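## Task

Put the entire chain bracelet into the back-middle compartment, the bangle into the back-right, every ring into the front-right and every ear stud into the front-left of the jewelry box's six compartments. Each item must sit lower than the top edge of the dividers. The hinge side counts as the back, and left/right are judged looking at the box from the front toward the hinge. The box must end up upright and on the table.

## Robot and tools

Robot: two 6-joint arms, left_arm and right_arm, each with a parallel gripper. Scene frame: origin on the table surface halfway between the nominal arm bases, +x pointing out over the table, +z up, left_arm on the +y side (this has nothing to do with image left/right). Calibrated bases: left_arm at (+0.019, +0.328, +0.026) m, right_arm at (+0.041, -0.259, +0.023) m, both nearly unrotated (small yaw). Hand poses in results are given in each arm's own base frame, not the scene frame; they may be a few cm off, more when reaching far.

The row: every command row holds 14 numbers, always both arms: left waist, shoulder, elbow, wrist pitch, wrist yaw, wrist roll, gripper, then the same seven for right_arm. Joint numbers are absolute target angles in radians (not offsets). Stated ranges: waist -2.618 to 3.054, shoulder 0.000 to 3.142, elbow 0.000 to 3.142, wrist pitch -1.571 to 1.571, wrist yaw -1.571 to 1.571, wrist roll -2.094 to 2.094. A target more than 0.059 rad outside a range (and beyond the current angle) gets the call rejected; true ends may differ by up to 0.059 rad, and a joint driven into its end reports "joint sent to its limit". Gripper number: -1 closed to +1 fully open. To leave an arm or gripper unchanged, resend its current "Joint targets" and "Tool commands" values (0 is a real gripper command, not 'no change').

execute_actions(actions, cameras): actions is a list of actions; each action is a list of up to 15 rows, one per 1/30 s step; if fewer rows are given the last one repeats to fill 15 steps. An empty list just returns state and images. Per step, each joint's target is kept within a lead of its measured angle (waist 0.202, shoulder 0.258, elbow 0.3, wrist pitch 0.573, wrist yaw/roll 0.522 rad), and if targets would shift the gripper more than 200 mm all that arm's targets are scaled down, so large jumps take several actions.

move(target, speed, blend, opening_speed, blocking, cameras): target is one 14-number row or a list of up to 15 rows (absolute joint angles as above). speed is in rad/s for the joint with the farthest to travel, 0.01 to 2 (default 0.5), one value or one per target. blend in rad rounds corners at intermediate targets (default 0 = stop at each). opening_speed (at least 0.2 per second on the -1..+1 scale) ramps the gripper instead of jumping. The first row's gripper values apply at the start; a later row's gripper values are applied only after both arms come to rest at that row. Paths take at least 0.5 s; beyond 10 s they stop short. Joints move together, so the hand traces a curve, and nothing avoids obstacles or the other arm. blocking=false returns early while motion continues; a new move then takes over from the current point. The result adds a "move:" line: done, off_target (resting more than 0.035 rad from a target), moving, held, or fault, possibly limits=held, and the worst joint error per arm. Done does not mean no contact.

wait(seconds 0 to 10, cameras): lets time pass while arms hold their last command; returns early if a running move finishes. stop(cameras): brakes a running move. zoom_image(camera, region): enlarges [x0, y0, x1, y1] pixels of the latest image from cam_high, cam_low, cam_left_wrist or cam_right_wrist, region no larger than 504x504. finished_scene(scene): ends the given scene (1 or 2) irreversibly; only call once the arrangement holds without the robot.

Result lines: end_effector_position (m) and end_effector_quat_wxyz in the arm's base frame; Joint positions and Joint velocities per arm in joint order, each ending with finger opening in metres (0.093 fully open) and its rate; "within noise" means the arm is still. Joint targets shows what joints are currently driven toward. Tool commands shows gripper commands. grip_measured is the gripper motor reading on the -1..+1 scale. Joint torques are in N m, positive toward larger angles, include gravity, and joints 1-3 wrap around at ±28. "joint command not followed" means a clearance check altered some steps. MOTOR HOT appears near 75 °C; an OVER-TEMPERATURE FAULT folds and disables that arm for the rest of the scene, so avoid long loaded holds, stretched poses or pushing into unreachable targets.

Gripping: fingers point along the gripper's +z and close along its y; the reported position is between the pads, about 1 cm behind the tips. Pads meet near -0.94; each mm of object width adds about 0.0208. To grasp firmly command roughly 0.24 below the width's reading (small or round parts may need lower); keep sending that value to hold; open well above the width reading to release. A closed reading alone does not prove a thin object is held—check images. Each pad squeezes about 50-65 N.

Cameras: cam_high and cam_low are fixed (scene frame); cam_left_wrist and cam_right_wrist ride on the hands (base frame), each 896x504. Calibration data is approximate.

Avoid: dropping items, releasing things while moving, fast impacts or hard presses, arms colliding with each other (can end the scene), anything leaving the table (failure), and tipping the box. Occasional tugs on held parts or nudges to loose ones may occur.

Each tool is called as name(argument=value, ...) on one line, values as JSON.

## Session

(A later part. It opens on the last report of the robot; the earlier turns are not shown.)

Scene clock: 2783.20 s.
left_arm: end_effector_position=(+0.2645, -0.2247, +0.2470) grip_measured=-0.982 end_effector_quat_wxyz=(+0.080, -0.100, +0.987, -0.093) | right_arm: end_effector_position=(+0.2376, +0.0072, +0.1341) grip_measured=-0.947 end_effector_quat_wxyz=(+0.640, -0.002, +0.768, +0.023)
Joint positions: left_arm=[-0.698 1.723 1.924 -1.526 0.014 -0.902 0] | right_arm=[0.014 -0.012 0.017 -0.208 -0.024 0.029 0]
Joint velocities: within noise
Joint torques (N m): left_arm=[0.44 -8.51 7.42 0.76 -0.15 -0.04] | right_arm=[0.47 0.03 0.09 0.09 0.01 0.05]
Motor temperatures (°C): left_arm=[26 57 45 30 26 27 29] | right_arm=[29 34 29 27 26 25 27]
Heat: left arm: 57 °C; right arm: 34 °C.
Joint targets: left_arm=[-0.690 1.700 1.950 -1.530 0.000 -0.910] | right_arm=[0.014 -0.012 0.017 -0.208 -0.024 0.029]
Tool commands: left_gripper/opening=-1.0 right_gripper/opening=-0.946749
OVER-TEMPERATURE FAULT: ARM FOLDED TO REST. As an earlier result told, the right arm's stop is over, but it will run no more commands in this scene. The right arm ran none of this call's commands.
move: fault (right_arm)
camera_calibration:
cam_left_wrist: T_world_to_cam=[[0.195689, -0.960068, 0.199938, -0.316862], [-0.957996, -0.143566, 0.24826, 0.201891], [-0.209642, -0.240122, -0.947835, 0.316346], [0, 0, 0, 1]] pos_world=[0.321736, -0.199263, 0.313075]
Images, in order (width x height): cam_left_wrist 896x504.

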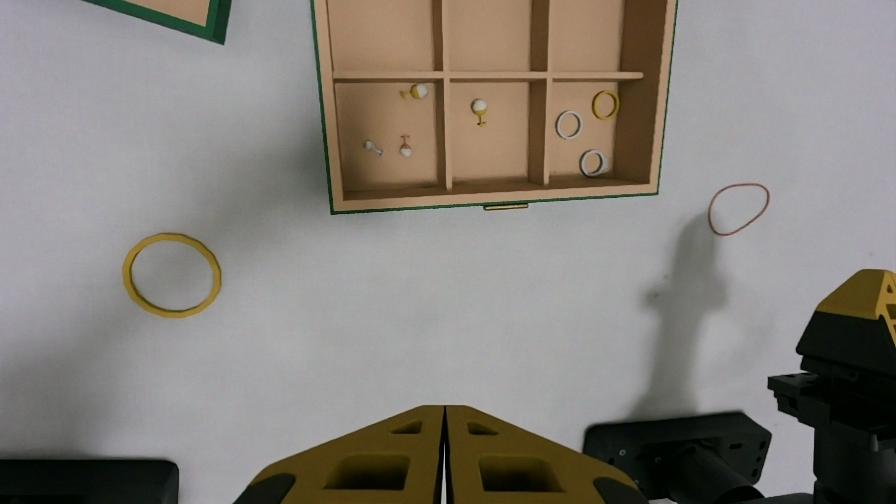

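move(target=[[-0.74,1.85,2.1,-1.53,-0.1,1.0,-0.67,0.014,-0.012,0.017,-0.208,-0.024,0.029,-0.946763],[-0.757,2.4,2.21,-1.418,-0.175,2.11,-0.67,0.014,-0.012,0.017,-0.208,-0.024,0.029,-0.946763]], speed=[0.9,0.8], blend=[0.1,0], cameras=["cam_left_wrist"])

Scene clock: 2842.43 s.
left_arm: end_effector_position=(+0.3464, -0.2859, +0.0575) grip_measured=-0.672 end_effector_quat_wxyz=(-0.079, +0.984, +0.154, +0.039) | right_arm: end_effector_position=(+0.2376, +0.0072, +0.1341) grip_measured=-0.947 end_effector_quat_wxyz=(+0.640, -0.002, +0.768, +0.023)
Joint positions: left_arm=[-0.749 2.4 2.18 -1.428 -0.159 2.076 0.013] | right_arm=[0.014 -0.012 0.017 -0.208 -0.024 0.029 0]
Joint velocities: within noise
Joint torques (N m): left_arm=[-0.81 -11.28 7.71 0.2 -0.19 0.11] | right_arm=[0.47 0.02 0.1 0.09 0.01 0.05]
Motor temperatures (°C): left_arm=[26 54 42 31 26 27 28] | right_arm=[29 33 29 27 26 25 27]
Heat: left arm: 54 °C; right arm: 33 °C.
Joint targets: left_arm=[-0.757 2.400 2.210 -1.418 -0.175 2.085] | right_arm=[0.014 -0.012 0.017 -0.208 -0.024 0.029]
Tool commands: left_gripper/opening=-0.67 right_gripper/opening=-0.946749
OVER-TEMPERATURE FAULT: ARM FOLDED TO REST. As an earlier result told, the right arm's stop is over, but it will run no more commands in this scene. The right arm ran none of this call's commands.
joint sent to its limit (left arm) — the wrist roll, upper limit.
move: fault (right_arm)
camera_calibration:
cam_left_wrist: T_world_to_cam=[[-0.320518, 0.936616, 0.14149, 0.37068], [0.851841, 0.219675, 0.475511, -0.217583], [0.414289, 0.272936, -0.868257, 0.0652693], [0, 0, 0, 1]] pos_world=[0.277115, -0.317202, 0.107686]
Images, in order (width x height): cam_left_wrist 896x504.

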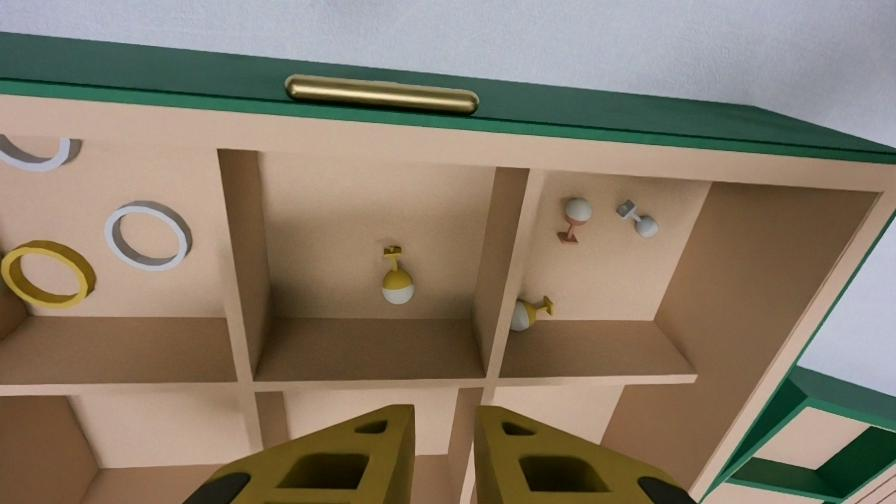

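move(target=[[-0.803,2.507,2.25,-1.432,-0.222,2.085,-0.67,0.014,-0.012,0.017,-0.208,-0.024,0.029,-0.946763]], speed=[0.3], cameras=["cam_left_wrist"])

Scene clock: 2873.27 s.
left_arm: end_effector_position=(+0.3386, -0.2994, +0.0230) grip_measured=-0.672 end_effector_quat_wxyz=(-0.117, +0.985, +0.123, +0.040) | right_arm: end_effector_position=(+0.2376, +0.0072, +0.1341) grip_measured=-0.947 end_effector_quat_wxyz=(+0.640, -0.002, +0.768, +0.023)
Joint positions: left_arm=[-0.8 2.505 2.221 -1.428 -0.205 2.078 0.013] | right_arm=[0.014 -0.012 0.017 -0.208 -0.024 0.029 0]
Joint velocities: within noise
Joint torques (N m): left_arm=[-0.43 -11.52 7.58 -0.08 -0.22 0.13] | right_arm=[0.49 0.02 0.1 0.09 0.01 0.05]
Motor temperatures (°C): left_arm=[26 58 42 30 26 27 28] | right_arm=[29 33 29 27 26 25 27]
Heat: left arm: 58 °C; right arm: 33 °C.
Joint targets: left_arm=[-0.803 2.507 2.250 -1.432 -0.222 2.085] | right_arm=[0.014 -0.012 0.017 -0.208 -0.024 0.029]
Tool commands: left_gripper/opening=-0.67 right_gripper/opening=-0.946749
OVER-TEMPERATURE FAULT: ARM FOLDED TO REST. As an earlier result told, the right arm's stop is over, but it will run no more commands in this scene. The right arm ran none of this call's commands.
move: fault (right_arm)
camera_calibration:
cam_left_wrist: T_world_to_cam=[[-0.264341, 0.93938, 0.218379, 0.365821], [0.868375, 0.133321, 0.477651, -0.223091], [0.419581, 0.315897, -0.850976, 0.0528516], [0, 0, 0, 1]] pos_world=[0.268253, -0.330598, 0.0716474]
Images, in order (width x height): cam_left_wrist 896x504.

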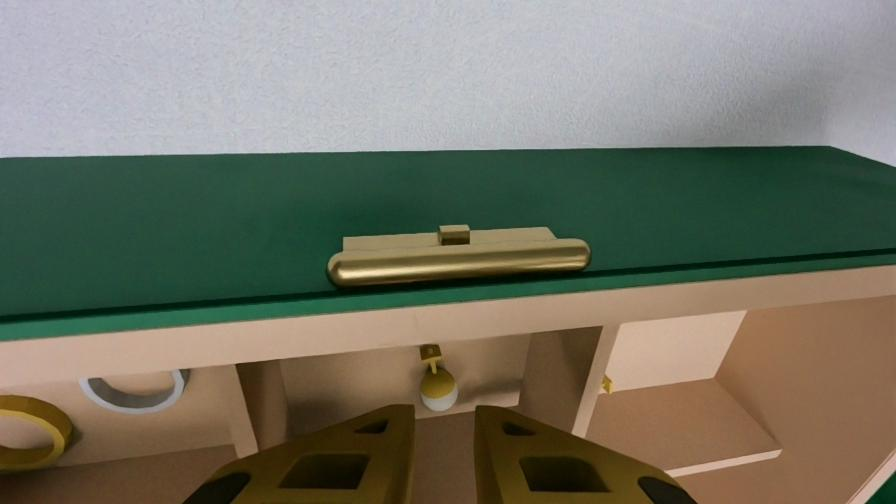

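move(target=[[-0.770,2.565,2.365,-1.507,-0.184,2.085,-0.67,0.014,-0.012,0.017,-0.208,-0.024,0.029,-0.946763],[-0.770,2.57,2.29,-1.442,-0.184,2.085,-0.67,0.014,-0.012,0.017,-0.208,-0.024,0.029,-0.946763]], speed=[0.3,0.15], cameras=["cam_left_wrist"])

zoom_image(camera="cam_left_wrist", region=[300, 250, 600, 450])

Scene clock: 2903.37 s.
left_arm: end_effector_position=(+0.3509, -0.2964, +0.0154) grip_measured=-0.672 end_effector_quat_wxyz=(-0.118, +0.983, +0.136, +0.034) | right_arm: end_effector_position=(+0.2376, +0.0072, +0.1341) grip_measured=-0.947 end_effector_quat_wxyz=(+0.640, -0.002, +0.768, +0.023)
Joint positions: left_arm=[-0.773 2.562 2.297 -1.453 -0.198 2.078 0.013] | right_arm=[0.014 -0.012 0.017 -0.208 -0.024 0.029 0]
Joint velocities: within noise
Joint torques (N m): left_arm=[0.12 -11.32 4.41 0.03 0.12 0.13] | right_arm=[0.5 0.03 0.09 0.09 0.01 0.05]
Motor temperatures (°C): left_arm=[26 63 41 29 26 27 28] | right_arm=[29 33 29 27 26 25 27]
Heat: left arm: 63 °C; right arm: 33 °C.
Joint targets: left_arm=[-0.770 2.570 2.290 -1.442 -0.184 2.085] | right_arm=[0.014 -0.012 0.017 -0.208 -0.024 0.029]
Tool commands: left_gripper/opening=-0.67 right_gripper/opening=-0.946749
OVER-TEMPERATURE FAULT: ARM FOLDED TO REST. As an earlier result told, the right arm's stop is over, but it will run no more commands in this scene. The right arm ran none of this call's commands.
move: fault (right_arm)
camera_calibration:
cam_left_wrist: T_world_to_cam=[[-0.288294, 0.93198, 0.219775, 0.374044], [0.868771, 0.158071, 0.46931, -0.2232], [0.402647, 0.326233, -0.855247, 0.0492874], [0, 0, 0, 1]] pos_world=[0.281899, -0.329399, 0.0646976]
Images, in order (width x height): cam_left_wrist 896x504.

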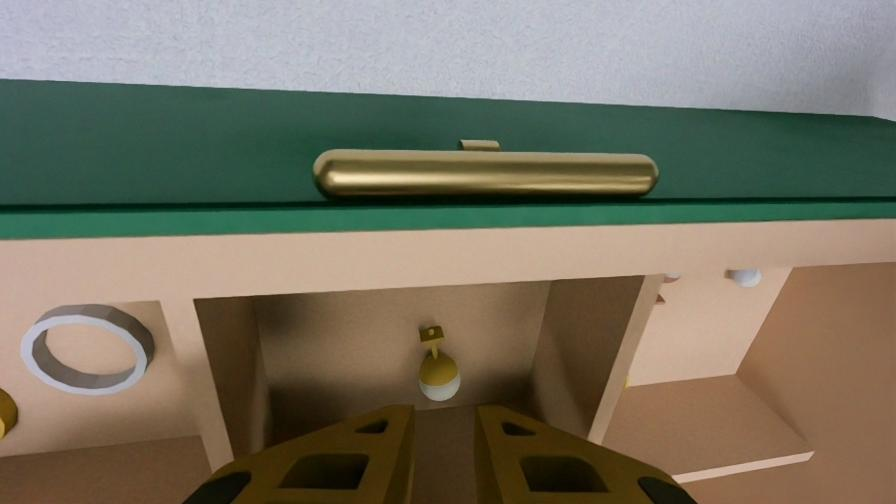

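Scaled by 1.680 from the camera's 896x504 image, which has a finer 1280x720 frame.

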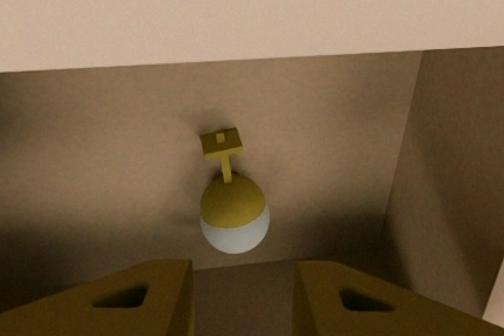

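move(target=[[-0.770,2.52,2.262,-1.428,-0.15,2.085,-0.67,0.014,-0.012,0.017,-0.208,-0.024,0.029,-0.946763]], speed=[0.15], cameras=["cam_left_wrist"])

zoom_image(camera="cam_left_wrist", region=[150, 230, 650, 450])

Scene clock: 2924.73 s.
left_arm: end_effector_position=(+0.3445, -0.2978, +0.0079) grip_measured=-0.672 end_effector_quat_wxyz=(-0.113, +0.984, +0.137, +0.017) | right_arm: end_effector_position=(+0.2376, +0.0072, +0.1341) grip_measured=-0.947 end_effector_quat_wxyz=(+0.640, -0.002, +0.768, +0.023)
Joint positions: left_arm=[-0.773 2.562 2.27 -1.438 -0.165 2.078 0.013] | right_arm=[0.014 -0.012 0.017 -0.208 -0.024 0.029 0]
Joint velocities: within noise
Joint torques (N m): left_arm=[0.1 -15.8 4.33 0.01 0.17 0.13] | right_arm=[0.5 0.01 0.09 0.09 0.01 0.05]
Motor temperatures (°C): left_arm=[26 63 41 29 26 27 28] | right_arm=[29 33 29 27 26 25 27]
Heat: left arm: 63 °C; right arm: 33 °C.
Joint targets: left_arm=[-0.770 2.520 2.262 -1.428 -0.150 2.085] | right_arm=[0.014 -0.012 0.017 -0.208 -0.024 0.029]
Tool commands: left_gripper/opening=-0.67 right_gripper/opening=-0.946749
OVER-TEMPERATURE FAULT: ARM FOLDED TO REST. As an earlier result told, the right arm's stop is over, but it will run no more commands in this scene. The right arm ran none of this call's commands.
move: fault (right_arm), off_target (left_arm); left_arm: the shoulder is farthest, 0.042 rad from its target
camera_calibration:
cam_left_wrist: T_world_to_cam=[[-0.285943, 0.933607, 0.215903, 0.374871], [0.882682, 0.168925, 0.438562, -0.215241], [0.372973, 0.315978, -0.872381, 0.0532832], [0, 0, 0, 1]] pos_world=[0.277308, -0.330459, 0.059944]
Images, in order (width x height): cam_left_wrist 896x504.

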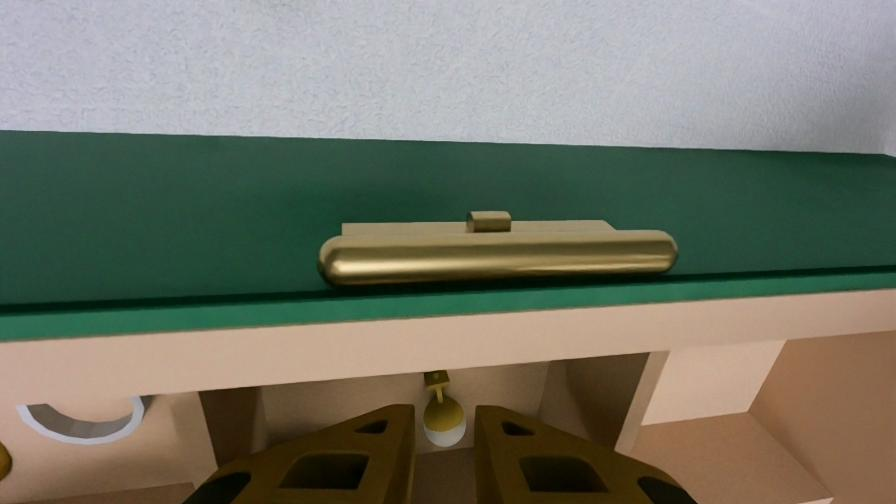

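Scaled by 1.008 from the camera's 896x504 image, which has a finer 1280x720 frame.

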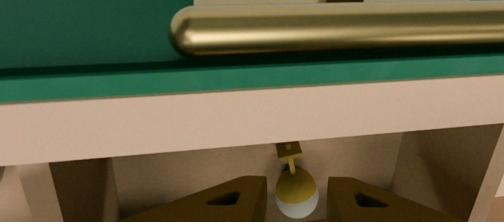

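move(target=[[-0.770,2.558,2.246,-1.41,-0.15,2.085,-0.67,0.014,-0.012,0.017,-0.208,-0.024,0.029,-0.946763]], speed=[0.1], cameras=["cam_left_wrist"])

zoom_image(camera="cam_left_wrist", region=[300, 330, 600, 504])

Scene clock: 2934.70 s.
left_arm: end_effector_position=(+0.3447, -0.2981, +0.0039) grip_measured=-0.672 end_effector_quat_wxyz=(-0.112, +0.984, +0.137, +0.017) | right_arm: end_effector_position=(+0.2376, +0.0072, +0.1341) grip_measured=-0.947 end_effector_quat_wxyz=(+0.640, -0.002, +0.768, +0.023)
Joint positions: left_arm=[-0.773 2.562 2.254 -1.42 -0.164 2.078 0.013] | right_arm=[0.014 -0.012 0.017 -0.208 -0.024 0.029 0]
Joint velocities: within noise
Joint torques (N m): left_arm=[0.1 -12.33 4.34 0.05 0.14 0.13] | right_arm=[0.49 0.03 0.09 0.09 0.01 0.05]
Motor temperatures (°C): left_arm=[26 67 40 29 26 27 28] | right_arm=[29 33 29 27 26 25 27]
Heat: left arm: 67 °C; right arm: 33 °C.
Joint targets: left_arm=[-0.770 2.558 2.246 -1.410 -0.150 2.085] | right_arm=[0.014 -0.012 0.017 -0.208 -0.024 0.029]
Tool commands: left_gripper/opening=-0.67 right_gripper/opening=-0.946749
OVER-TEMPERATURE FAULT: ARM FOLDED TO REST. As an earlier result told, the right arm's stop is over, but it will run no more commands in this scene. The right arm ran none of this call's commands.
move: fault (right_arm)
camera_calibration:
cam_left_wrist: T_world_to_cam=[[-0.286295, 0.934032, 0.213589, 0.376321], [0.882174, 0.16997, 0.439181, -0.213045], [0.373905, 0.314158, -0.87264, 0.0489387], [0, 0, 0, 1]] pos_world=[0.277383, -0.330658, 0.0558933]
Images, in order (width x height): cam_left_wrist 896x504.

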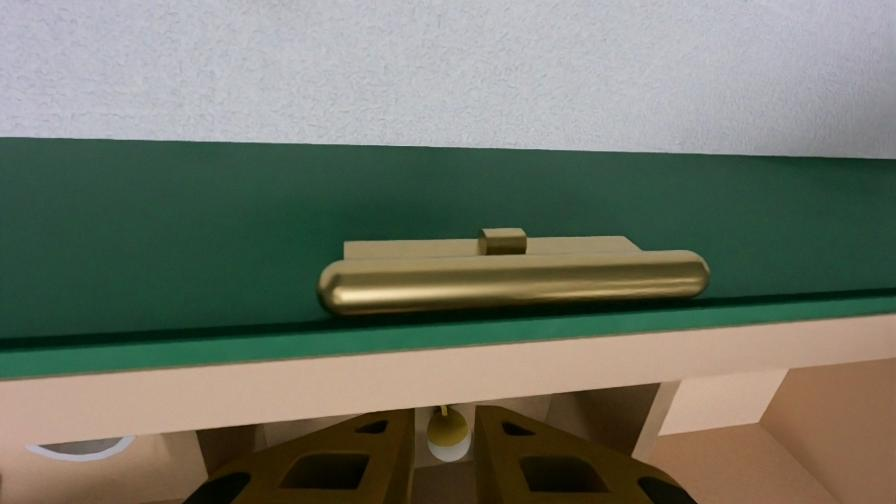

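Scaled by 1.680 from the camera's 896x504 image, which has a finer 1280x720 frame.

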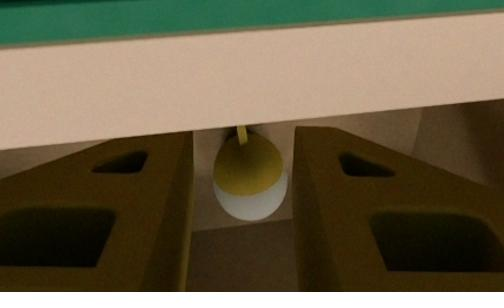

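move(target=[[-0.770,2.558,2.235,-1.399,-0.15,2.085,-0.67,0.014,-0.012,0.017,-0.208,-0.024,0.029,-0.946763],[-0.770,2.558,2.235,-1.399,-0.15,2.085,-1,0.014,-0.012,0.017,-0.208,-0.024,0.029,-0.946763]], speed=[0.1,0.1], opening_speed=0.4, cameras=["cam_left_wrist"])

zoom_image(camera="cam_left_wrist", region=[300, 330, 600, 504])

Scene clock: 2949.63 s.
left_arm: end_effector_position=(+0.3446, -0.2981, +0.0011) grip_measured=-0.982 end_effector_quat_wxyz=(-0.112, +0.984, +0.137, +0.017) | right_arm: end_effector_position=(+0.2376, +0.0072, +0.1341) grip_measured=-0.947 end_effector_quat_wxyz=(+0.640, -0.002, +0.768, +0.023)
Joint positions: left_arm=[-0.773 2.562 2.243 -1.409 -0.164 2.078 0] | right_arm=[0.014 -0.012 0.017 -0.208 -0.024 0.029 0]
Joint velocities: within noise
Joint torques (N m): left_arm=[0.1 -12.34 4.33 0.02 0.14 0.13] | right_arm=[0.47 0.02 0.09 0.09 0.01 0.06]
Motor temperatures (°C): left_arm=[26 67 40 29 26 27 28] | right_arm=[29 33 29 27 26 25 27]
Heat: left arm: 67 °C; right arm: 33 °C.
Joint targets: left_arm=[-0.770 2.558 2.235 -1.399 -0.150 2.085] | right_arm=[0.014 -0.012 0.017 -0.208 -0.024 0.029]
Tool commands: left_gripper/opening=-1.0 right_gripper/opening=-0.946749
OVER-TEMPERATURE FAULT: ARM FOLDED TO REST. As an earlier result told, the right arm's stop is over, but it will run no more commands in this scene. The right arm ran none of this call's commands.
move: fault (right_arm)
camera_calibration:
cam_left_wrist: T_world_to_cam=[[-0.286411, 0.934145, 0.212935, 0.376976], [0.881934, 0.170204, 0.439572, -0.211646], [0.374382, 0.313693, -0.872603, 0.0461835], [0, 0, 0, 1]] pos_world=[0.277338, -0.330615, 0.0530623]
Images, in order (width x height): cam_left_wrist 896x504.

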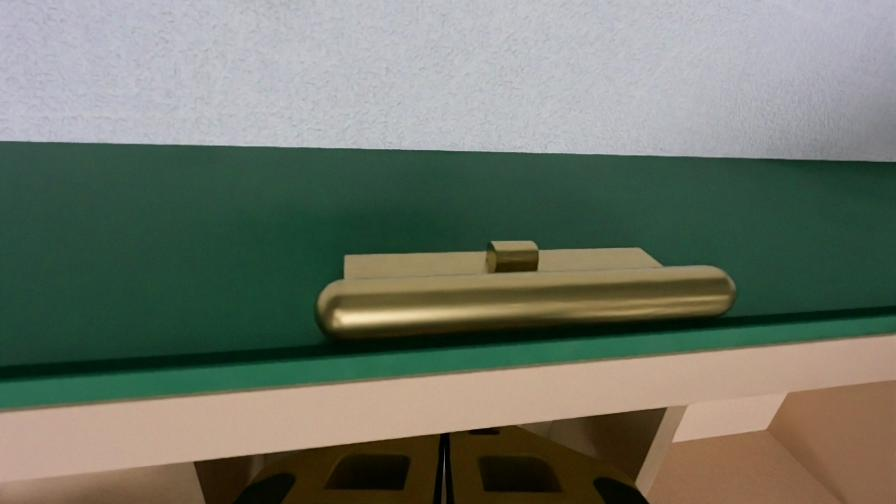

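Scaled by 1.680 from the camera's 896x504 image, which has a finer 1280x720 frame.

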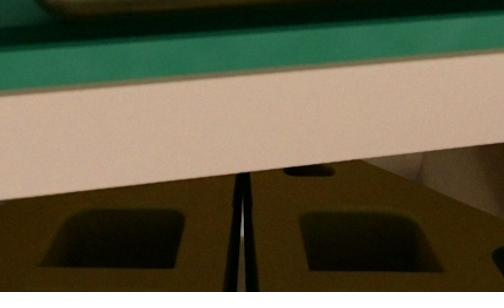

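move(target=[[-0.770,2.558,2.30,-1.45,-0.15,2.085,-0.67,0.014,-0.012,0.017,-0.208,-0.024,0.029,-0.946763],[-0.76,2.50,2.35,-1.55,-0.15,2.085,-0.67,0.014,-0.012,0.017,-0.208,-0.024,0.029,-0.946763]], speed=[0.3,0.3], cameras=["cam_left_wrist"])

Scene clock: 2964.13 s.
left_arm: end_effector_position=(+0.3387, -0.2891, +0.0289) grip_measured=-0.672 end_effector_quat_wxyz=(-0.127, +0.982, +0.138, +0.005) | right_arm: end_effector_position=(+0.2376, +0.0072, +0.1341) grip_measured=-0.947 end_effector_quat_wxyz=(+0.640, -0.002, +0.768, +0.023)
Joint positions: left_arm=[-0.768 2.549 2.323 -1.54 -0.164 2.078 0.013] | right_arm=[0.014 -0.012 0.017 -0.208 -0.024 0.029 0]
Joint velocities: within noise
Joint torques (N m): left_arm=[0.49 -16.29 7.32 -0.24 0.14 0.13] | right_arm=[0.49 0.02 0.09 0.09 0.01 0.05]
Motor temperatures (°C): left_arm=[26 67 39 29 26 27 28] | right_arm=[29 33 29 27 26 25 27]
Heat: left arm: 67 °C; right arm: 33 °C.
Joint targets: left_arm=[-0.760 2.500 2.350 -1.550 -0.150 2.085] | right_arm=[0.014 -0.012 0.017 -0.208 -0.024 0.029]
Tool commands: left_gripper/opening=-0.67 right_gripper/opening=-0.946749
OVER-TEMPERATURE FAULT: ARM FOLDED TO REST. As an earlier result told, the right arm's stop is over, but it will run no more commands in this scene. The right arm ran none of this call's commands.
move: fault (right_arm), off_target (left_arm); left_arm: the shoulder is farthest, 0.049 rad from its target
camera_calibration:
cam_left_wrist: T_world_to_cam=[[-0.284976, 0.926442, 0.245956, 0.357302], [0.893129, 0.16348, 0.41904, -0.225359], [0.348007, 0.339087, -0.87402, 0.0861835], [0, 0, 0, 1]] pos_world=[0.273105, -0.323401, 0.08188]
Images, in order (width x height): cam_left_wrist 896x504.

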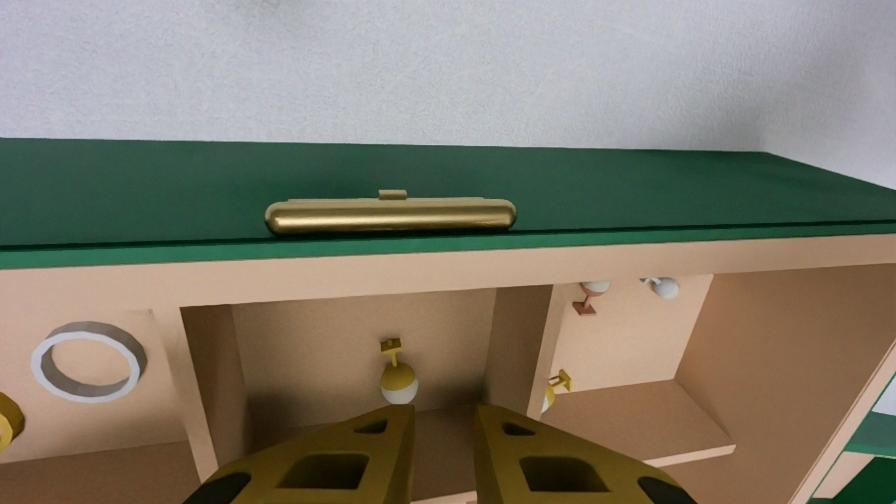

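move(target=[[-0.764,2.545,2.24,-1.42,-0.15,2.085,-0.67,0.014,-0.012,0.017,-0.208,-0.024,0.029,-0.946763]], speed=[0.25], cameras=["cam_left_wrist"])

zoom_image(camera="cam_left_wrist", region=[300, 330, 600, 504])

Scene clock: 2988.90 s.
left_arm: end_effector_position=(+0.3443, -0.2944, +0.0084) grip_measured=-0.672 end_effector_quat_wxyz=(-0.113, +0.984, +0.140, +0.016) | right_arm: end_effector_position=(+0.2376, +0.0072, +0.1341) grip_measured=-0.947 end_effector_quat_wxyz=(+0.640, -0.002, +0.768, +0.023)
Joint positions: left_arm=[-0.768 2.549 2.247 -1.43 -0.164 2.078 0.013] | right_arm=[0.014 -0.012 0.017 -0.208 -0.024 0.029 0]
Joint velocities: within noise
Joint torques (N m): left_arm=[0.16 -12.29 4.4 0.03 0.14 0.13] | right_arm=[0.49 0.01 0.1 0.09 0.01 0.06]
Motor temperatures (°C): left_arm=[26 76 40 29 26 27 28] | right_arm=[29 32 29 27 26 25 27]
Heat: left arm: 76 °C; right arm: 32 °C. Fold the left arm in close to its base, or ease its load, before you think long.
Joint targets: left_arm=[-0.764 2.545 2.240 -1.420 -0.150 2.085] | right_arm=[0.014 -0.012 0.017 -0.208 -0.024 0.029]
Tool commands: left_gripper/opening=-0.67 right_gripper/opening=-0.946749
OVER-TEMPERATURE FAULT: ARM FOLDED TO REST. As an earlier result told, the right arm's stop is over, but it will run no more commands in this scene. The right arm ran none of this call's commands.
MOTOR HOT: the shoulder of the left arm reports 76 °C; the controller's stop level is 90 °C. To cool a motor, set the load down, stop pushing, or move to a pose that needs little force.
move: fault (right_arm)
camera_calibration:
cam_left_wrist: T_world_to_cam=[[-0.290689, 0.93196, 0.216682, 0.372683], [0.882559, 0.17369, 0.436945, -0.214323], [0.36958, 0.318249, -0.873, 0.0545779], [0, 0, 0, 1]] pos_world=[0.277317, -0.327469, 0.0605401]
Images, in order (width x height): cam_left_wrist 896x504.

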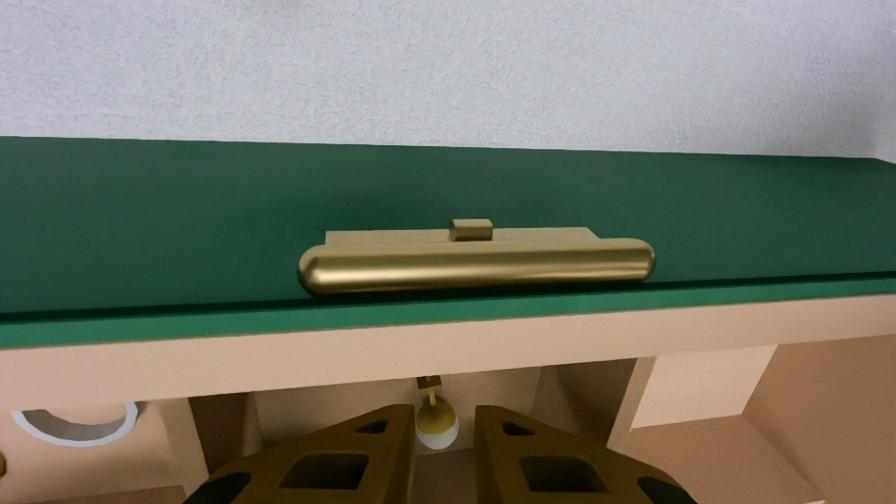

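Scaled by 1.680 from the camera's 896x504 image, which has a finer 1280x720 frame.

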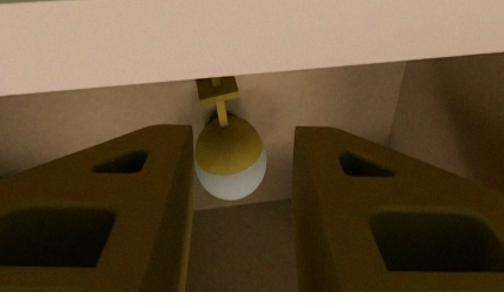

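move(target=[[-0.764,2.48,2.40,-1.6,-0.15,2.085,-0.67,0.014,-0.012,0.017,-0.208,-0.024,0.029,-0.946763],[-0.7,1.7,2.1,-1.55,-0.15,2.085,-0.67,0.014,-0.012,0.017,-0.208,-0.024,0.029,-0.946763],[-0.7,0.9,1.75,-1.3,-0.15,2.085,-0.67,0.014,-0.012,0.017,-0.208,-0.024,0.029,-0.946763]], speed=[0.5,0.9,1.0], blend=[0.03,0.1,0], cameras=[])

Scene clock: 2998.60 s.
left_arm: end_effector_position=(+0.1571, -0.0985, +0.4383) grip_measured=-0.671 end_effector_quat_wxyz=(+0.364, +0.825, +0.192, +0.387) | right_arm: end_effector_position=(+0.2376, +0.0072, +0.1341) grip_measured=-0.947 end_effector_quat_wxyz=(+0.640, -0.002, +0.768, +0.023)
Joint positions: left_arm=[-0.707 0.893 1.756 -1.321 -0.162 2.078 0.013] | right_arm=[0.014 -0.012 0.017 -0.208 -0.024 0.029 0]
Joint velocities: within noise
Joint torques (N m): left_arm=[0.43 2.43 2.93 2.06 0.16 0.07] | right_arm=[0.49 0.02 0.1 0.09 0.01 0.05]
Motor temperatures (°C): left_arm=[26 74 40 29 26 27 28] | right_arm=[29 32 29 27 26 25 27]
Heat: left arm: 74 °C; right arm: 32 °C. Fold the left arm in close to its base, or ease its load, before you think long.
Joint targets: left_arm=[-0.700 0.900 1.750 -1.300 -0.150 2.085] | right_arm=[0.014 -0.012 0.017 -0.208 -0.024 0.029]
Tool commands: left_gripper/opening=-0.67 right_gripper/opening=-0.946749
OVER-TEMPERATURE FAULT: ARM FOLDED TO REST. As an earlier result told, the right arm's stop is over, but it will run no more commands in this scene. The right arm ran none of this call's commands.
MOTOR HOT: still on. The shoulder of the left arm reports 74 °C.
move: fault (right_arm); joint sent to its limit at target 1
No camera images: "cameras" was empty.

wait(seconds=10, cameras=[])

wait(seconds=10, cameras=[])

move(target=[[-0.70,1.8,2.15,-1.55,-0.15,2.085,-0.67,0.014,-0.012,0.017,-0.208,-0.024,0.029,-0.946763],[-0.766,2.50,2.33,-1.5,-0.15,2.085,-0.67,0.014,-0.012,0.017,-0.208,-0.024,0.029,-0.946763],[-0.769,2.553,2.24,-1.41,-0.15,2.085,-0.67,0.014,-0.012,0.017,-0.208,-0.024,0.029,-0.946763]], speed=[1.0,0.7,0.2], blend=[0.1,0.02,0], cameras=["cam_left_wrist"])

move(target=[[-0.769,2.553,2.214,-1.38,-0.15,2.085,-0.67,0.014,-0.012,0.017,-0.208,-0.024,0.029,-0.946763]], speed=[0.1], cameras=["cam_left_wrist"])

zoom_image(camera="cam_left_wrist", region=[300, 330, 600, 504])

Scene clock: 3026.57 s.
left_arm: end_effector_position=(+0.1574, -0.0987, +0.4389) grip_measured=-0.671 end_effector_quat_wxyz=(+0.365, +0.824, +0.192, +0.387) | right_arm: end_effector_position=(+0.2376, +0.0072, +0.1341) grip_measured=-0.947 end_effector_quat_wxyz=(+0.640, -0.002, +0.768, +0.023)
Joint positions: left_arm=[-0.707 0.893 1.756 -1.318 -0.162 2.078 0.013] | right_arm=[0.014 -0.012 0.017 -0.208 -0.024 0.029 0]
Joint velocities: within noise
Joint torques (N m): left_arm=[0.43 2.41 2.93 2.06 0.16 0.06] | right_arm=[0.49 0.01 0.1 0.09 0.01 0.05]
Motor temperatures (°C): left_arm=[26 60 38 34 26 27 28] | right_arm=[29 32 29 27 26 25 27]
Heat: left arm: 60 °C; right arm: 32 °C.
Joint targets: left_arm=[-0.700 0.900 1.750 -1.300 -0.150 2.085] | right_arm=[0.014 -0.012 0.017 -0.208 -0.024 0.029]
Tool commands: left_gripper/opening=-0.67 right_gripper/opening=-0.946749
OVER-TEMPERATURE FAULT: ARM FOLDED TO REST. As an earlier result told, the right arm's stop is over, but it will run no more commands in this scene.
MOTOR HOT: cleared for the motors of the left arm.
wait: 10.00 s; at rest from the start
No camera images: "cameras" was empty.

Scene clock: 3036.57 s.
left_arm: end_effector_position=(+0.1574, -0.0987, +0.4389) grip_measured=-0.671 end_effector_quat_wxyz=(+0.365, +0.824, +0.192, +0.387) | right_arm: end_effector_position=(+0.2376, +0.0072, +0.1341) grip_measured=-0.947 end_effector_quat_wxyz=(+0.640, -0.002, +0.768, +0.023)
Joint positions: left_arm=[-0.707 0.893 1.756 -1.318 -0.162 2.078 0.013] | right_arm=[0.014 -0.012 0.017 -0.208 -0.024 0.029 0]
Joint velocities: within noise
Joint torques (N m): left_arm=[0.43 2.41 2.93 2.06 0.16 0.06] | right_arm=[0.49 0.02 0.09 0.09 0.02 0.05]
Motor temperatures (°C): left_arm=[26 57 38 35 26 27 28] | right_arm=[29 32 29 27 26 25 27]
Heat: left arm: 57 °C; right arm: 32 °C.
Joint targets: left_arm=[-0.700 0.900 1.750 -1.300 -0.150 2.085] | right_arm=[0.014 -0.012 0.017 -0.208 -0.024 0.029]
Tool commands: left_gripper/opening=-0.67 right_gripper/opening=-0.946749
OVER-TEMPERATURE FAULT: ARM FOLDED TO REST. As an earlier result told, the right arm's stop is over, but it will run no more commands in this scene.
wait: 10.00 s; at rest by 0.17 s
No camera images: "cameras" was empty.

Scene clock: 3039.70 s.
left_arm: end_effector_position=(+0.3471, -0.2934, +0.0063) grip_measured=-0.671 end_effector_quat_wxyz=(-0.111, +0.983, +0.143, +0.016) | right_arm: end_effector_position=(+0.2376, +0.0072, +0.1341) grip_measured=-0.947 end_effector_quat_wxyz=(+0.640, -0.002, +0.768, +0.023)
Joint positions: left_arm=[-0.762 2.551 2.244 -1.42 -0.162 2.078 0.013] | right_arm=[0.014 -0.012 0.017 -0.208 -0.024 0.029 0]
Joint velocities: within noise
Joint torques (N m): left_arm=[-0.79 -11.81 4.7 0.03 0.13 0.13] | right_arm=[0.5 0.02 0.1 0.09 0.01 0.06]
Motor temperatures (°C): left_arm=[26 57 38 34 26 27 28] | right_arm=[29 32 29 27 26 25 27]
Heat: left arm: 57 °C; right arm: 32 °C.
Joint targets: left_arm=[-0.769 2.553 2.240 -1.410 -0.150 2.085] | right_arm=[0.014 -0.012 0.017 -0.208 -0.024 0.029]
Tool commands: left_gripper/opening=-0.67 right_gripper/opening=-0.946749
OVER-TEMPERATURE FAULT: ARM FOLDED TO REST. As an earlier result told, the right arm's stop is over, but it will run no more commands in this scene. The right arm ran none of this call's commands.
move: fault (right_arm)
camera_calibration:
cam_left_wrist: T_world_to_cam=[[-0.297191, 0.931076, 0.2116, 0.375011], [0.880135, 0.181214, 0.438775, -0.21309], [0.370188, 0.316637, -0.873328, 0.0506848], [0, 0, 0, 1]] pos_world=[0.280235, -0.326598, 0.0584105]
Images, in order (width x height): cam_left_wrist 896x504.

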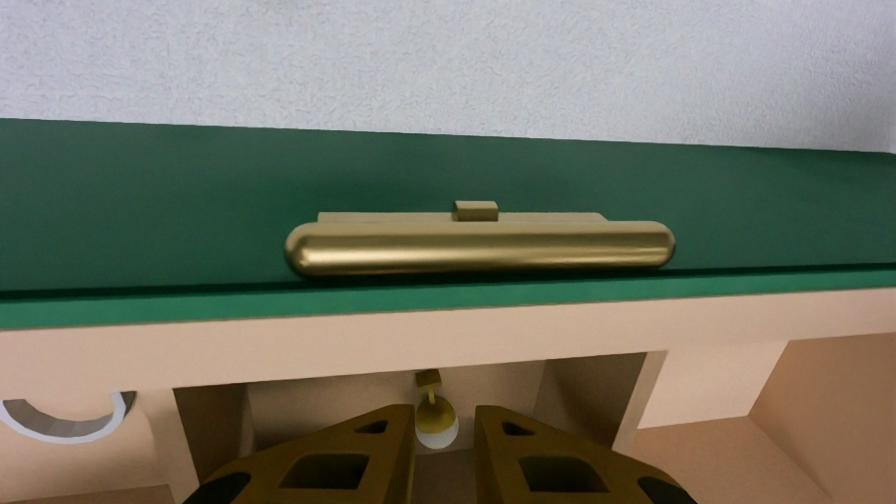

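Scene clock: 3040.60 s.
left_arm: end_effector_position=(+0.3480, -0.2942, +0.0005) grip_measured=-0.671 end_effector_quat_wxyz=(-0.108, +0.984, +0.143, +0.019) | right_arm: end_effector_position=(+0.2376, +0.0072, +0.1341) grip_measured=-0.947 end_effector_quat_wxyz=(+0.640, -0.002, +0.768, +0.023)
Joint positions: left_arm=[-0.762 2.551 2.222 -1.391 -0.162 2.078 0.013] | right_arm=[0.014 -0.012 0.017 -0.208 -0.024 0.029 0]
Joint velocities: within noise
Joint torques (N m): left_arm=[-0.79 -11.81 4.34 0.05 0.13 0.12] | right_arm=[0.47 0.02 0.09 0.09 0.01 0.06]
Motor temperatures (°C): left_arm=[26 57 38 34 26 27 28] | right_arm=[29 32 29 27 26 25 27]
Heat: left arm: 57 °C; right arm: 32 °C.
Joint targets: left_arm=[-0.769 2.553 2.214 -1.380 -0.150 2.085] | right_arm=[0.014 -0.012 0.017 -0.208 -0.024 0.029]
Tool commands: left_gripper/opening=-0.67 right_gripper/opening=-0.946749
OVER-TEMPERATURE FAULT: ARM FOLDED TO REST. As an earlier result told, the right arm's stop is over, but it will run no more commands in this scene. The right arm ran none of this call's commands.
move: fault (right_arm)
camera_calibration:
cam_left_wrist: T_world_to_cam=[[-0.298228, 0.932065, 0.205706, 0.377921], [0.877946, 0.183301, 0.44228, -0.209776], [0.374527, 0.312499, -0.872968, 0.0428204], [0, 0, 0, 1]] pos_world=[0.280842, -0.327176, 0.0524199]
Images, in order (width x height): cam_left_wrist 896x504.

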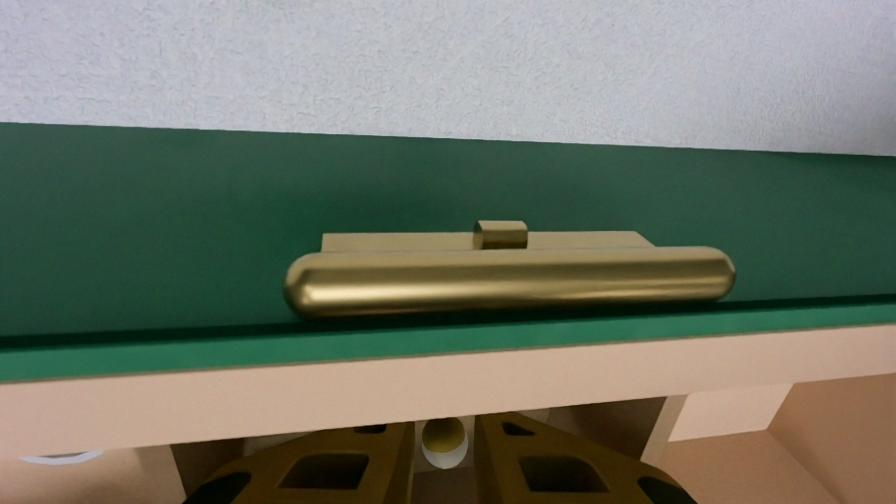

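Scaled by 1.680 from the camera's 896x504 image, which has a finer 1280x720 frame.

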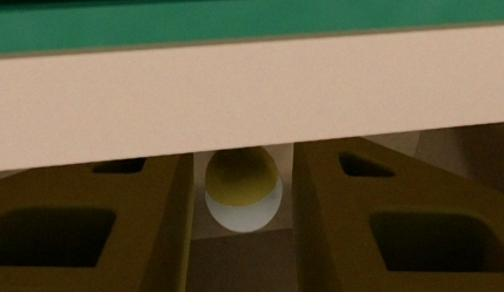

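move(target=[[-0.769,2.553,2.194,-1.359,-0.15,2.085,-0.67,0.014,-0.012,0.017,-0.208,-0.024,0.029,-0.946763]], speed=[0.1], cameras=["cam_left_wrist"])

zoom_image(camera="cam_left_wrist", region=[300, 330, 600, 504])

Scene clock: 3051.70 s.
left_arm: end_effector_position=(+0.3478, -0.2940, -0.0046) grip_measured=-0.671 end_effector_quat_wxyz=(-0.108, +0.984, +0.144, +0.019) | right_arm: end_effector_position=(+0.2376, +0.0072, +0.1341) grip_measured=-0.947 end_effector_quat_wxyz=(+0.640, -0.002, +0.768, +0.023)
Joint positions: left_arm=[-0.762 2.551 2.202 -1.37 -0.162 2.078 0.013] | right_arm=[0.014 -0.012 0.017 -0.208 -0.024 0.029 0]
Joint velocities: within noise
Joint torques (N m): left_arm=[-0.8 -11.79 4.33 0.05 0.13 0.12] | right_arm=[0.47 0.03 0.1 0.09 0.01 0.05]
Motor temperatures (°C): left_arm=[26 59 38 33 26 27 27] | right_arm=[29 32 29 27 26 25 27]
Heat: left arm: 59 °C; right arm: 32 °C.
Joint targets: left_arm=[-0.769 2.553 2.194 -1.359 -0.150 2.085] | right_arm=[0.014 -0.012 0.017 -0.208 -0.024 0.029]
Tool commands: left_gripper/opening=-0.67 right_gripper/opening=-0.946749
OVER-TEMPERATURE FAULT: ARM FOLDED TO REST. As an earlier result told, the right arm's stop is over, but it will run no more commands in this scene. The right arm ran none of this call's commands.
move: fault (right_arm)
camera_calibration:
cam_left_wrist: T_world_to_cam=[[-0.298342, 0.932173, 0.205051, 0.378761], [0.877702, 0.183534, 0.442668, -0.2072], [0.375009, 0.31204, -0.872926, 0.0380821], [0, 0, 0, 1]] pos_world=[0.280579, -0.326926, 0.0472983]
Images, in order (width x height): cam_left_wrist 896x504.

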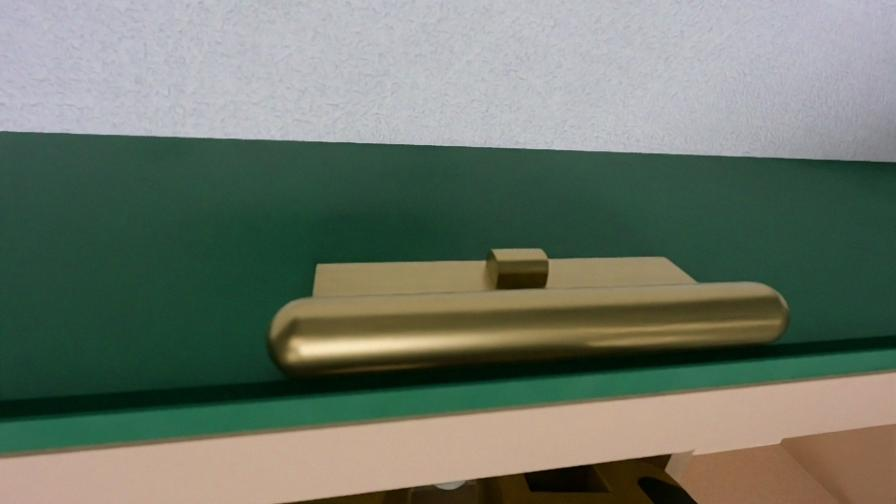

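Scaled by 1.680 from the camera's 896x504 image, which has a finer 1280x720 frame.

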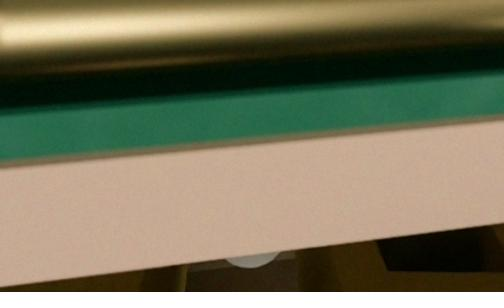

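move(target=[[-0.769,2.553,2.194,-1.359,-0.15,2.085,-1,0.014,-0.012,0.017,-0.208,-0.024,0.029,-0.946763]], opening_speed=0.4, cameras=[])

Scene clock: 3059.13 s.
left_arm: end_effector_position=(+0.3479, -0.2944, -0.0047) grip_measured=-0.982 end_effector_quat_wxyz=(-0.107, +0.984, +0.143, +0.019) | right_arm: end_effector_position=(+0.2376, +0.0072, +0.1341) grip_measured=-0.947 end_effector_quat_wxyz=(+0.640, -0.002, +0.768, +0.023)
Joint positions: left_arm=[-0.762 2.551 2.202 -1.368 -0.162 2.078 0] | right_arm=[0.014 -0.012 0.017 -0.208 -0.024 0.029 0]
Joint velocities: within noise
Joint torques (N m): left_arm=[-0.75 -11.73 4.37 0.04 0.12 0.12] | right_arm=[0.5 0.02 0.1 0.09 0.01 0.05]
Motor temperatures (°C): left_arm=[26 59 38 32 26 27 27] | right_arm=[29 32 29 27 26 25 27]
Heat: left arm: 59 °C; right arm: 32 °C.
Joint targets: left_arm=[-0.769 2.553 2.194 -1.359 -0.150 2.085] | right_arm=[0.014 -0.012 0.017 -0.208 -0.024 0.029]
Tool commands: left_gripper/opening=-1.0 right_gripper/opening=-0.946749
OVER-TEMPERATURE FAULT: ARM FOLDED TO REST. As an earlier result told, the right arm's stop is over, but it will run no more commands in this scene. The right arm ran none of this call's commands.
move: fault (right_arm)
No camera images: "cameras" was empty.

move(target=[[-0.769,2.553,2.27,-1.45,-0.15,2.085,-1,0.014,-0.012,0.017,-0.208,-0.024,0.029,-0.946763],[-0.75,2.45,2.42,-1.65,-0.15,2.085,-1,0.014,-0.012,0.017,-0.208,-0.024,0.029,-0.946763]], speed=[0.2,0.4], cameras=["cam_left_wrist"])

target 2 of 2 asks left_arm's wrist pitch for -1.650 radians, more than 0.059 radians past the lower end of its range (-1.571 radians), so nothing of the call was run. Give that joint an angle inside the range.
Scene clock: 3065.33 s.
left_arm: end_effector_position=(+0.3479, -0.2944, -0.0047) grip_measured=-0.982 end_effector_quat_wxyz=(-0.107, +0.984, +0.143, +0.019) | right_arm: end_effector_position=(+0.2376, +0.0072, +0.1341) grip_measured=-0.947 end_effector_quat_wxyz=(+0.640, -0.002, +0.768, +0.023)
Joint positions: left_arm=[-0.762 2.551 2.202 -1.368 -0.162 2.078 0] | right_arm=[0.014 -0.012 0.017 -0.208 -0.024 0.029 0]
Joint velocities: within noise
Joint torques (N m): left_arm=[-0.73 -11.79 4.37 0.04 0.12 0.12] | right_arm=[0.47 0.01 0.09 0.09 0.01 0.05]
Motor temperatures (°C): left_arm=[26 60 38 31 26 27 28] | right_arm=[29 32 29 27 26 25 27]
Heat: left arm: 60 °C; right arm: 32 °C.
Joint targets: left_arm=[-0.769 2.553 2.194 -1.359 -0.150 2.085] | right_arm=[0.014 -0.012 0.017 -0.208 -0.024 0.029]
Tool commands: left_gripper/opening=-1.0 right_gripper/opening=-0.946749
OVER-TEMPERATURE FAULT: ARM FOLDED TO REST. As an earlier result told, the right arm's stop is over, but it will run no more commands in this scene.

move(target=[[-0.769,2.553,2.27,-1.45,-0.15,2.085,-1,0.014,-0.012,0.017,-0.208,-0.024,0.029,-0.946763],[-0.75,2.45,2.42,-1.57,-0.15,2.085,-1,0.014,-0.012,0.017,-0.208,-0.024,0.029,-0.946763]], speed=[0.2,0.4], cameras=["cam_left_wrist"])

Scene clock: 3075.77 s.
left_arm: end_effector_position=(+0.3529, -0.2965, +0.0751) grip_measured=-0.982 end_effector_quat_wxyz=(-0.078, +0.985, +0.149, +0.041) | right_arm: end_effector_position=(+0.2376, +0.0072, +0.1341) grip_measured=-0.947 end_effector_quat_wxyz=(+0.640, -0.002, +0.768, +0.023)
Joint positions: left_arm=[-0.757 2.483 2.4 -1.562 -0.161 2.078 0] | right_arm=[0.014 -0.012 0.017 -0.208 -0.024 0.029 0]
Joint velocities: within noise
Joint torques (N m): left_arm=[0.43 -14.56 6.82 0.02 0.11 0.12] | right_arm=[0.49 0.02 0.09 0.09 0.01 0.05]
Motor temperatures (°C): left_arm=[26 62 38 31 26 27 28] | right_arm=[29 32 29 27 26 25 27]
Heat: left arm: 62 °C; right arm: 32 °C.
Joint targets: left_arm=[-0.750 2.450 2.420 -1.570 -0.150 2.085] | right_arm=[0.014 -0.012 0.017 -0.208 -0.024 0.029]
Tool commands: left_gripper/opening=-1.0 right_gripper/opening=-0.946749
OVER-TEMPERATURE FAULT: ARM FOLDED TO REST. As an earlier result told, the right arm's stop is over, but it will run no more commands in this scene. The right arm ran none of this call's commands.
move: fault (right_arm)
camera_calibration:
cam_left_wrist: T_world_to_cam=[[-0.311606, 0.939877, 0.139762, 0.378204], [0.852222, 0.211379, 0.478578, -0.232028], [0.420262, 0.268236, -0.86685, 0.0771053], [0, 0, 0, 1]] pos_world=[0.283185, -0.327102, 0.125024]
Images, in order (width x height): cam_left_wrist 896x504.

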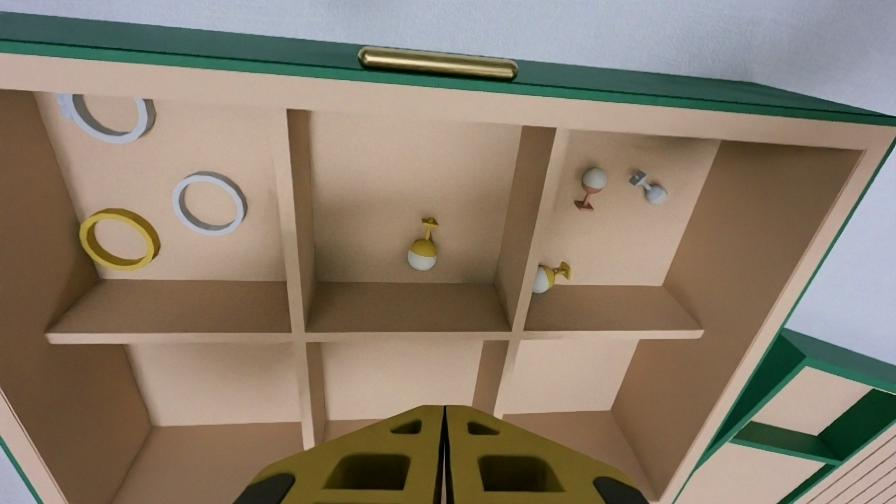

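move(target=[[-0.769,2.51,2.33,-1.5,-0.15,2.085,-0.67,0.014,-0.012,0.017,-0.208,-0.024,0.029,-0.946763],[-0.769,2.553,2.214,-1.38,-0.15,2.085,-0.67,0.014,-0.012,0.017,-0.208,-0.024,0.029,-0.946763]], speed=[0.5,0.2], cameras=["cam_left_wrist","cam_low"])

zoom_image(camera="cam_left_wrist", region=[300, 330, 600, 504])

Scene clock: 3098.30 s.
left_arm: end_effector_position=(+0.3476, -0.2941, +0.0011) grip_measured=-0.672 end_effector_quat_wxyz=(-0.108, +0.984, +0.144, +0.018) | right_arm: end_effector_position=(+0.2376, +0.0072, +0.1341) grip_measured=-0.947 end_effector_quat_wxyz=(+0.640, -0.002, +0.768, +0.023)
Joint positions: left_arm=[-0.762 2.549 2.22 -1.391 -0.161 2.078 0.013] | right_arm=[0.014 -0.012 0.017 -0.208 -0.024 0.029 0]
Joint velocities: within noise
Joint torques (N m): left_arm=[-0.79 -11.54 4.52 0.05 0.12 0.12] | right_arm=[0.47 0.02 0.09 0.1 0.01 0.05]
Motor temperatures (°C): left_arm=[26 70 38 31 26 27 28] | right_arm=[29 32 29 27 26 25 27]
Heat: left arm: 70 °C; right arm: 32 °C.
Joint targets: left_arm=[-0.769 2.553 2.214 -1.380 -0.150 2.085] | right_arm=[0.014 -0.012 0.017 -0.208 -0.024 0.029]
Tool commands: left_gripper/opening=-0.67 right_gripper/opening=-0.946749
OVER-TEMPERATURE FAULT: ARM FOLDED TO REST. As an earlier result told, the right arm's stop is over, but it will run no more commands in this scene. The right arm ran none of this call's commands.
move: fault (right_arm)
camera_calibration:
cam_left_wrist: T_world_to_cam=[[-0.298283, 0.932236, 0.204848, 0.377693], [0.878138, 0.183929, 0.441638, -0.209647], [0.374033, 0.311618, -0.873495, 0.0433979], [0, 0, 0, 1]] pos_world=[0.280526, -0.327063, 0.0531261]
Images, in order (width x height): cam_low 896x504, cam_left_wrist 896x504.

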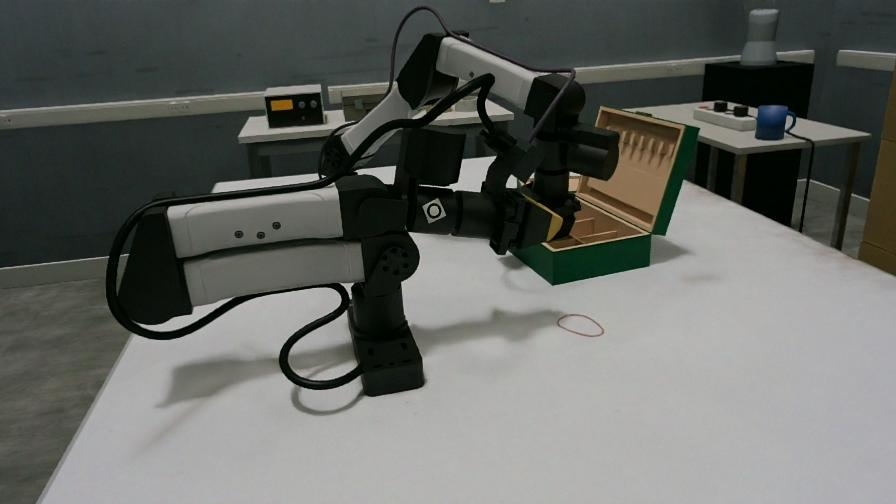

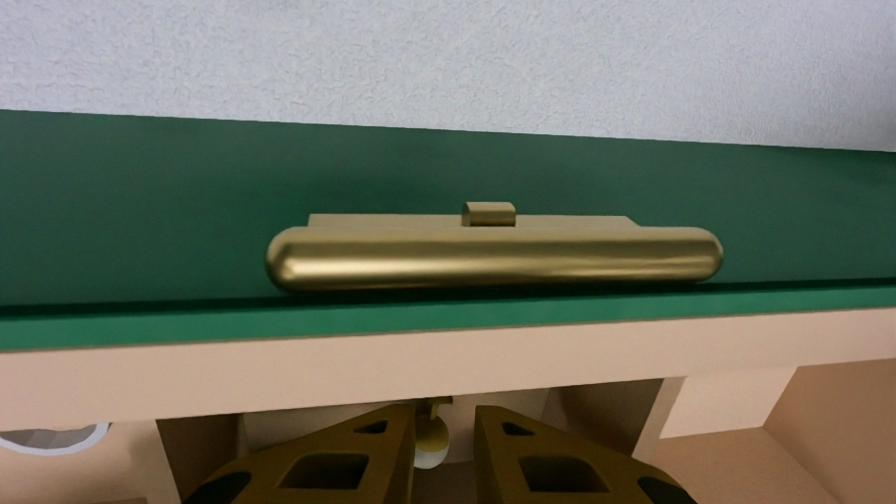

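Scaled by 1.680 from the camera's 896x504 image, which has a finer 1280x720 frame.

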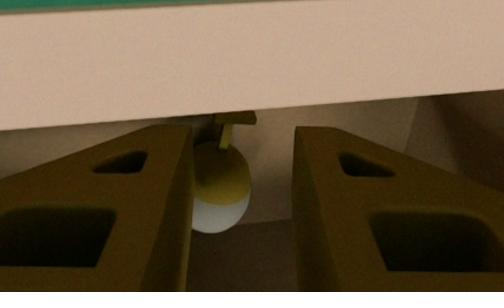

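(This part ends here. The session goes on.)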